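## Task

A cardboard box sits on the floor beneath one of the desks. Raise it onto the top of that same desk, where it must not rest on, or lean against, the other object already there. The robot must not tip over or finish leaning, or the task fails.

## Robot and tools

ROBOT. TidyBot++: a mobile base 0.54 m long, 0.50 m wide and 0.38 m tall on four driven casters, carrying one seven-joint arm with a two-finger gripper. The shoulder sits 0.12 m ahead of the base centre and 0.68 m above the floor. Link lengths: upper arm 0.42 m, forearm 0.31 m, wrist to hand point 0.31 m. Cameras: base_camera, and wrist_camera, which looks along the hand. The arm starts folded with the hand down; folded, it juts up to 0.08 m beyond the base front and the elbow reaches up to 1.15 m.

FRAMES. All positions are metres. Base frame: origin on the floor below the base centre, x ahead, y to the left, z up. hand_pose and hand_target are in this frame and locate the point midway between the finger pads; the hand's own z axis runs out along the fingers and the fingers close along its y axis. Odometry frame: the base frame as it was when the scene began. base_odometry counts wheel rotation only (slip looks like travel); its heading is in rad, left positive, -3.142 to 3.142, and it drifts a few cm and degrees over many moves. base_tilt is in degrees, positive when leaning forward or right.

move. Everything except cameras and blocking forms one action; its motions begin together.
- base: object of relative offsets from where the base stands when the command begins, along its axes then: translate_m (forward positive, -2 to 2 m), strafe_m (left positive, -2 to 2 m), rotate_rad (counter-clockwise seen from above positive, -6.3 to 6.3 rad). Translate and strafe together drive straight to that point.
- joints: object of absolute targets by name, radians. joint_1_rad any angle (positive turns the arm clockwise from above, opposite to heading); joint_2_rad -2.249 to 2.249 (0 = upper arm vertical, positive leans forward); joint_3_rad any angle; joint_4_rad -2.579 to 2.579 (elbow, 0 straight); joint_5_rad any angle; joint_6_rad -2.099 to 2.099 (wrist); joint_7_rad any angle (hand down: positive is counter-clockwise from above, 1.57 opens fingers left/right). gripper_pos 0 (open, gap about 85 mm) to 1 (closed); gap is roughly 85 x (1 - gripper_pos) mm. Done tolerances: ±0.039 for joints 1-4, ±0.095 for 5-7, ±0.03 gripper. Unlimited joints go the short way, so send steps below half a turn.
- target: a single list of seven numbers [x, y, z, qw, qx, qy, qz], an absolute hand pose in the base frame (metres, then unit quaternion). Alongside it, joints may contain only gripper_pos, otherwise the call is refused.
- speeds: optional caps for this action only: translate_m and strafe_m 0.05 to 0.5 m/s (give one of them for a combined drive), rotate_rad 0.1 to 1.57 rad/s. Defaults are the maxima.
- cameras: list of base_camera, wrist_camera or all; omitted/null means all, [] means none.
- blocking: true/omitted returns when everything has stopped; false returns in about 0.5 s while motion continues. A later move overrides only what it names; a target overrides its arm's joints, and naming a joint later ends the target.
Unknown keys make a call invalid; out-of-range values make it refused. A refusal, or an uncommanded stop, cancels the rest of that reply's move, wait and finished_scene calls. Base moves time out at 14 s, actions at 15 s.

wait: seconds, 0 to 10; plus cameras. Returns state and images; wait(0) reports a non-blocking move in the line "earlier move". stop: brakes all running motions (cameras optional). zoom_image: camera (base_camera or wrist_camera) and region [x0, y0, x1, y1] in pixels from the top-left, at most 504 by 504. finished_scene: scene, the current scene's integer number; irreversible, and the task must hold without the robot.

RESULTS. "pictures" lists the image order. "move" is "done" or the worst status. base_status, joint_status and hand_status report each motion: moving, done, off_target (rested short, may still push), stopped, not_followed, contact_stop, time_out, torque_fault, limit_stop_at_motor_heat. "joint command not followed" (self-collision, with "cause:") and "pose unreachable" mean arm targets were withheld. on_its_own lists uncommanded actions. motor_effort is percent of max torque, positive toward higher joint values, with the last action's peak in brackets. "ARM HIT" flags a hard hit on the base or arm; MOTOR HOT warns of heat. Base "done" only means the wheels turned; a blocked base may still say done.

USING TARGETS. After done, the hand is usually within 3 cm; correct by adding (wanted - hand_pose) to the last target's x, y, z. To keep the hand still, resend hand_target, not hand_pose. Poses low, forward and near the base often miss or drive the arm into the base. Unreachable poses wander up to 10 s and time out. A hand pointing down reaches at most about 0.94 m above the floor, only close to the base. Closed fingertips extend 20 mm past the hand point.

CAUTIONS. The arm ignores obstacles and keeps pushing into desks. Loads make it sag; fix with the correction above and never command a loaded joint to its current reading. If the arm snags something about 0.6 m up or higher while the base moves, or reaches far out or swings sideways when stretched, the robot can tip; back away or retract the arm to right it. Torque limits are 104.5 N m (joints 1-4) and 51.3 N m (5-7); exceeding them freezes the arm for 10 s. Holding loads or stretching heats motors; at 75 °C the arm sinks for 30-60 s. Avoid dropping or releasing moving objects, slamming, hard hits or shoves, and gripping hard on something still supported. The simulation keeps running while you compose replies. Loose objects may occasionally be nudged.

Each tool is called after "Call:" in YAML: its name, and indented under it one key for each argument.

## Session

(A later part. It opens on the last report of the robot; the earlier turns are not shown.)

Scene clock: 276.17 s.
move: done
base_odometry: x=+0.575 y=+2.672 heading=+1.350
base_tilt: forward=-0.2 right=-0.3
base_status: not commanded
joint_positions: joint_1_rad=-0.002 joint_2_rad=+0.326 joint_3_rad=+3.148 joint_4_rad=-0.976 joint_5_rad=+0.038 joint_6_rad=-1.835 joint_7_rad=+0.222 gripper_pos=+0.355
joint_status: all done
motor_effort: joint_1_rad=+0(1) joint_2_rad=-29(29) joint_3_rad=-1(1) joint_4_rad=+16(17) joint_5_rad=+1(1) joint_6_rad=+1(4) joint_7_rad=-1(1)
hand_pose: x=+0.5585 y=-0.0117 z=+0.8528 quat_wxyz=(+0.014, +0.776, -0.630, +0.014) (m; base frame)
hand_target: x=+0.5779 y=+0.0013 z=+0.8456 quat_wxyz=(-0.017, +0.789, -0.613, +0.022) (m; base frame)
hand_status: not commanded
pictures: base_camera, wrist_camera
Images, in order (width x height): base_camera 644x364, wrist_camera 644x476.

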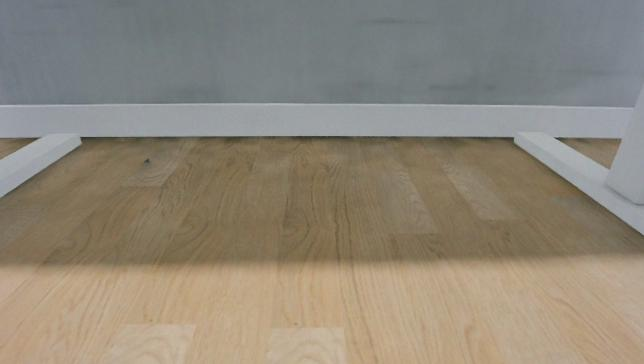

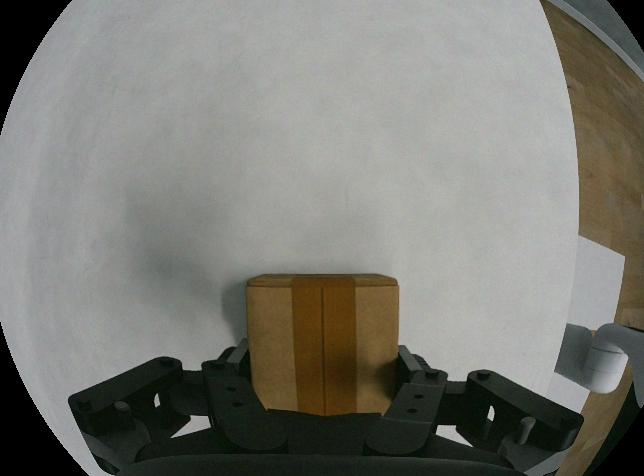

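Call:
move:
  joints: {"joint_2_rad": 0.36}
  cameras: []

Scene clock: 284.17 s.
move: done
base_odometry: x=+0.575 y=+2.672 heading=+1.350
base_tilt: forward=-0.3 right=-0.3
base_status: not commanded
joint_positions: joint_1_rad=-0.002 joint_2_rad=+0.327 joint_3_rad=+3.148 joint_4_rad=-0.976 joint_5_rad=+0.038 joint_6_rad=-1.834 joint_7_rad=+0.222 gripper_pos=+0.355
joint_status: all done
motor_effort: joint_1_rad=+0(1) joint_2_rad=-23(29) joint_3_rad=-1(1) joint_4_rad=+13(16) joint_5_rad=+0(1) joint_6_rad=+2(3) joint_7_rad=-1(1)
hand_pose: x=+0.5586 y=-0.0117 z=+0.8524 quat_wxyz=(+0.014, +0.776, -0.630, +0.014) (m; base frame)
hand_target: x=+0.5826 y=+0.0013 z=+0.8317 quat_wxyz=(-0.008, +0.790, -0.613, +0.011) (m; base frame)
hand_status: not commanded
pictures: none
No camera images: "cameras" was empty.

Call:
move:
  joints: {"joint_2_rad": 0.328, "joint_4_rad": -0.985}
  cameras: []

Call:
move:
  joints: {"gripper_pos": 0.0}

Scene clock: 288.07 s.
move: done
base_odometry: x=+0.575 y=+2.672 heading=+1.350
base_tilt: forward=-0.3 right=-0.2
base_status: not commanded
joint_positions: joint_1_rad=-0.002 joint_2_rad=+0.326 joint_3_rad=+3.148 joint_4_rad=-0.976 joint_5_rad=+0.038 joint_6_rad=-1.834 joint_7_rad=+0.222 gripper_pos=+0.355
joint_status: all done
motor_effort: joint_1_rad=+0(1) joint_2_rad=-28(29) joint_3_rad=-1(1) joint_4_rad=+16(17) joint_5_rad=+1(1) joint_6_rad=+2(2) joint_7_rad=-1(1)
hand_pose: x=+0.5586 y=-0.0117 z=+0.8527 quat_wxyz=(+0.013, +0.776, -0.630, +0.014) (m; base frame)
hand_target: x=+0.5799 y=+0.0013 z=+0.8497 quat_wxyz=(-0.021, +0.789, -0.613, +0.027) (m; base frame)
hand_status: not commanded
pictures: none
No camera images: "cameras" was empty.

Scene clock: 288.90 s.
move: done
base_odometry: x=+0.575 y=+2.672 heading=+1.350
base_tilt: forward=-0.2 right=-0.3
base_status: not commanded
joint_positions: joint_1_rad=-0.002 joint_2_rad=+0.326 joint_3_rad=+3.148 joint_4_rad=-0.976 joint_5_rad=+0.038 joint_6_rad=-1.833 joint_7_rad=+0.222 gripper_pos=+0.000
joint_status: all done
motor_effort: joint_1_rad=+1(1) joint_2_rad=-28(30) joint_3_rad=-1(1) joint_4_rad=+16(17) joint_5_rad=+1(1) joint_6_rad=+0(2) joint_7_rad=+0(1)
hand_pose: x=+0.5589 y=-0.0117 z=+0.8527 quat_wxyz=(+0.013, +0.776, -0.630, +0.015) (m; base frame)
hand_target: x=+0.5799 y=+0.0013 z=+0.8497 quat_wxyz=(-0.021, +0.789, -0.613, +0.027) (m; base frame)
hand_status: not commanded
pictures: base_camera, wrist_camera
Images, in order (width x height): base_camera 644x364, wrist_camera 644x476.

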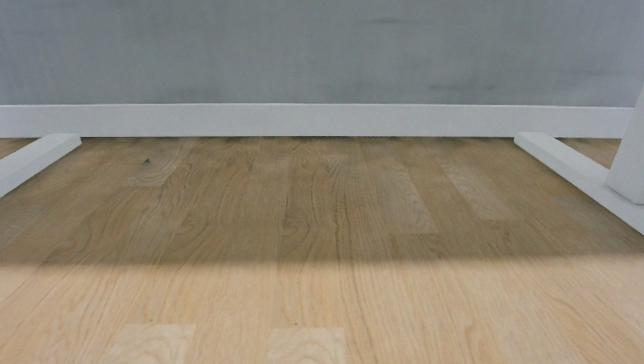

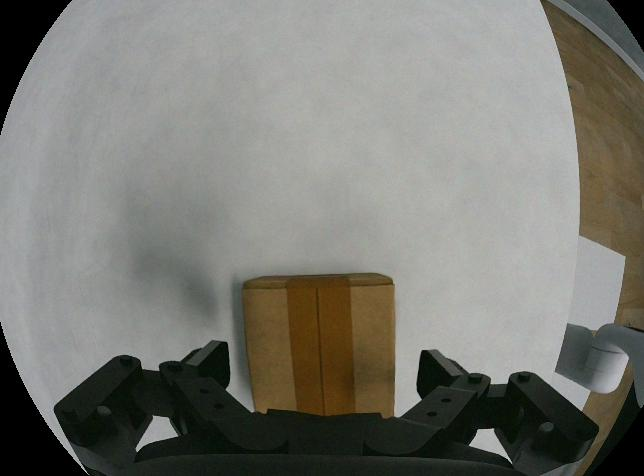

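Call:
move:
  base: {"translate_m": 0.028, "strafe_m": -0.11}
  speeds: {"strafe_m": 0.15}

Scene clock: 297.77 s.
move: done
base_odometry: x=+0.688 y=+2.676 heading=+1.351
base_tilt: forward=-0.3 right=-0.3
base_status: done
joint_positions: joint_1_rad=+0.000 joint_2_rad=+0.326 joint_3_rad=+3.148 joint_4_rad=-0.976 joint_5_rad=+0.037 joint_6_rad=-1.833 joint_7_rad=+0.222 gripper_pos=+0.000
joint_status: not commanded
motor_effort: joint_1_rad=+0(3) joint_2_rad=-29(30) joint_3_rad=-1(2) joint_4_rad=+16(17) joint_5_rad=+1(2) joint_6_rad=+1(2) joint_7_rad=+0(1)
hand_pose: x=+0.5589 y=-0.0120 z=+0.8527 quat_wxyz=(+0.013, +0.776, -0.631, +0.014) (m; base frame)
hand_target: x=+0.5799 y=+0.0013 z=+0.8497 quat_wxyz=(-0.021, +0.789, -0.613, +0.027) (m; base frame)
hand_status: not commanded
pictures: base_camera, wrist_camera
Images, in order (width x height): base_camera 644x364, wrist_camera 644x476.

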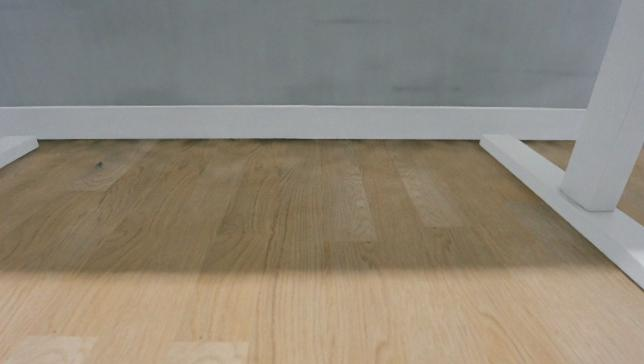

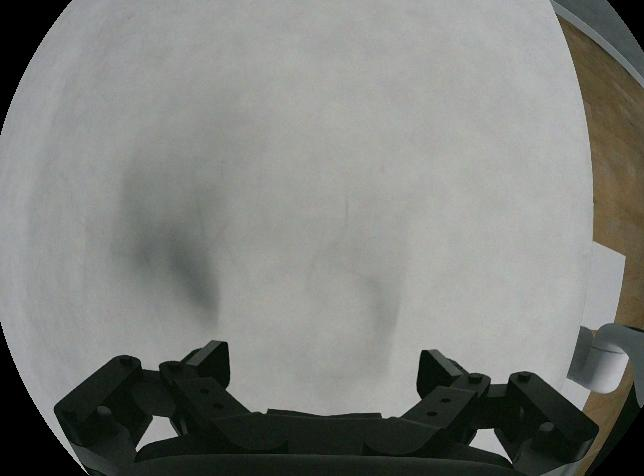

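Call:
move:
  joints: {"joint_2_rad": 0.2, "joint_7_rad": 1.57}
  base: {"strafe_m": -0.08}
  cameras: []

Call:
move:
  base: {"translate_m": -0.4}

Scene clock: 303.67 s.
move: done
base_odometry: x=+0.766 y=+2.659 heading=+1.351
base_tilt: forward=-0.3 right=-0.3
base_status: done
joint_positions: joint_1_rad=+0.004 joint_2_rad=+0.206 joint_3_rad=+3.147 joint_4_rad=-0.976 joint_5_rad=+0.036 joint_6_rad=-1.833 joint_7_rad=+1.502 gripper_pos=+0.000
joint_status: all done
motor_effort: joint_1_rad=+0(3) joint_2_rad=-24(31) joint_3_rad=-1(2) joint_4_rad=+16(17) joint_5_rad=+1(2) joint_6_rad=+2(2) joint_7_rad=+0(1)
hand_pose: x=+0.5351 y=-0.0132 z=+0.9043 quat_wxyz=(+0.016, +0.997, -0.044, +0.064) (m; base frame)
hand_target: x=+0.5547 y=+0.0013 z=+0.9072 quat_wxyz=(+0.000, +0.995, +0.000, +0.098) (m; base frame)
hand_status: not commanded
pictures: none
No camera images: "cameras" was empty.

Scene clock: 305.80 s.
move: done
base_odometry: x=+0.679 y=+2.268 heading=+1.351
base_tilt: forward=-0.3 right=-0.3
base_status: done
joint_positions: joint_1_rad=+0.004 joint_2_rad=+0.194 joint_3_rad=+3.147 joint_4_rad=-0.976 joint_5_rad=+0.036 joint_6_rad=-1.832 joint_7_rad=+1.503 gripper_pos=+0.000
joint_status: not commanded
motor_effort: joint_1_rad=+0(1) joint_2_rad=-24(28) joint_3_rad=-1(1) joint_4_rad=+17(17) joint_5_rad=+1(1) joint_6_rad=+2(3) joint_7_rad=-1(1)
hand_pose: x=+0.5327 y=-0.0131 z=+0.9094 quat_wxyz=(+0.016, +0.996, -0.044, +0.070) (m; base frame)
hand_target: x=+0.5547 y=+0.0013 z=+0.9072 quat_wxyz=(+0.000, +0.995, +0.000, +0.098) (m; base frame)
hand_status: not commanded
pictures: base_camera, wrist_camera
Images, in order (width x height): base_camera 644x364, wrist_camera 644x476.

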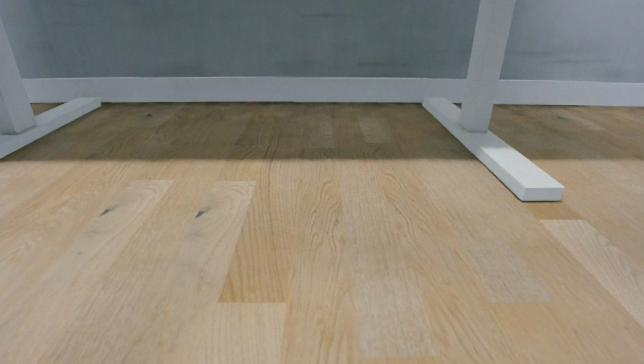

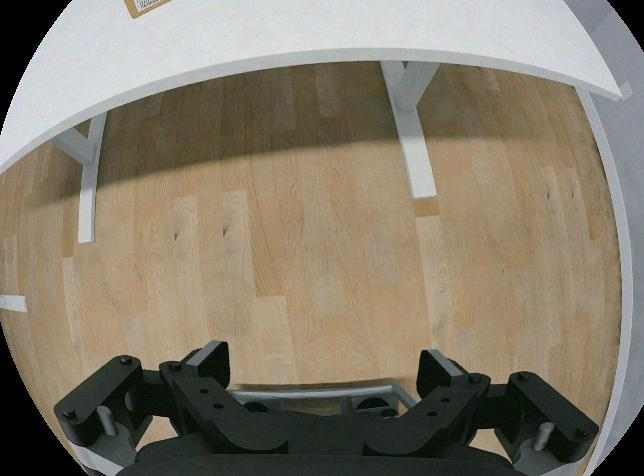

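Call:
move:
  joints: {"joint_6_rad": -1.2}
  cameras: ["wrist_camera"]

Scene clock: 311.87 s.
move: done
base_odometry: x=+0.679 y=+2.268 heading=+1.351
base_tilt: forward=-0.3 right=-0.3
base_status: not commanded
joint_positions: joint_1_rad=+0.004 joint_2_rad=+0.194 joint_3_rad=+3.147 joint_4_rad=-0.976 joint_5_rad=+0.036 joint_6_rad=-1.283 joint_7_rad=+1.503 gripper_pos=+0.000
joint_status: all done
motor_effort: joint_1_rad=+1(1) joint_2_rad=-26(27) joint_3_rad=-1(1) joint_4_rad=+19(19) joint_5_rad=+1(1) joint_6_rad=+6(7) joint_7_rad=-1(1)
hand_pose: x=+0.6873 y=-0.0144 z=+0.9772 quat_wxyz=(+0.009, +0.940, -0.037, +0.338) (m; base frame)
hand_target: x=+0.7075 y=+0.0013 z=+0.9861 quat_wxyz=(+0.000, +0.929, +0.000, +0.369) (m; base frame)
hand_status: not commanded
pictures: wrist_camera
Images, in order (width x height): wrist_camera 644x476.

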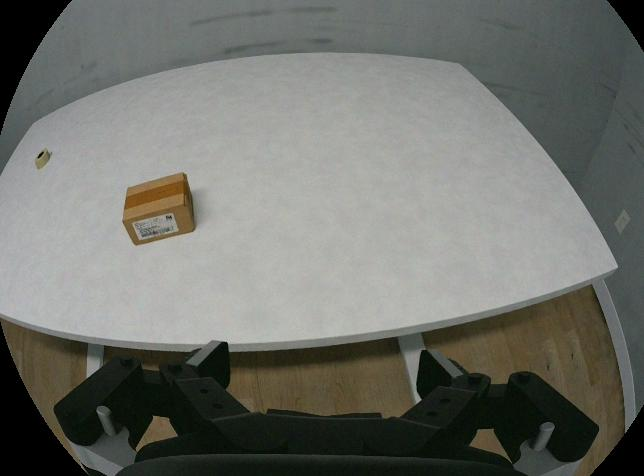

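Call:
finished_scene:
  scene: 3

The scene is finished: the task was done.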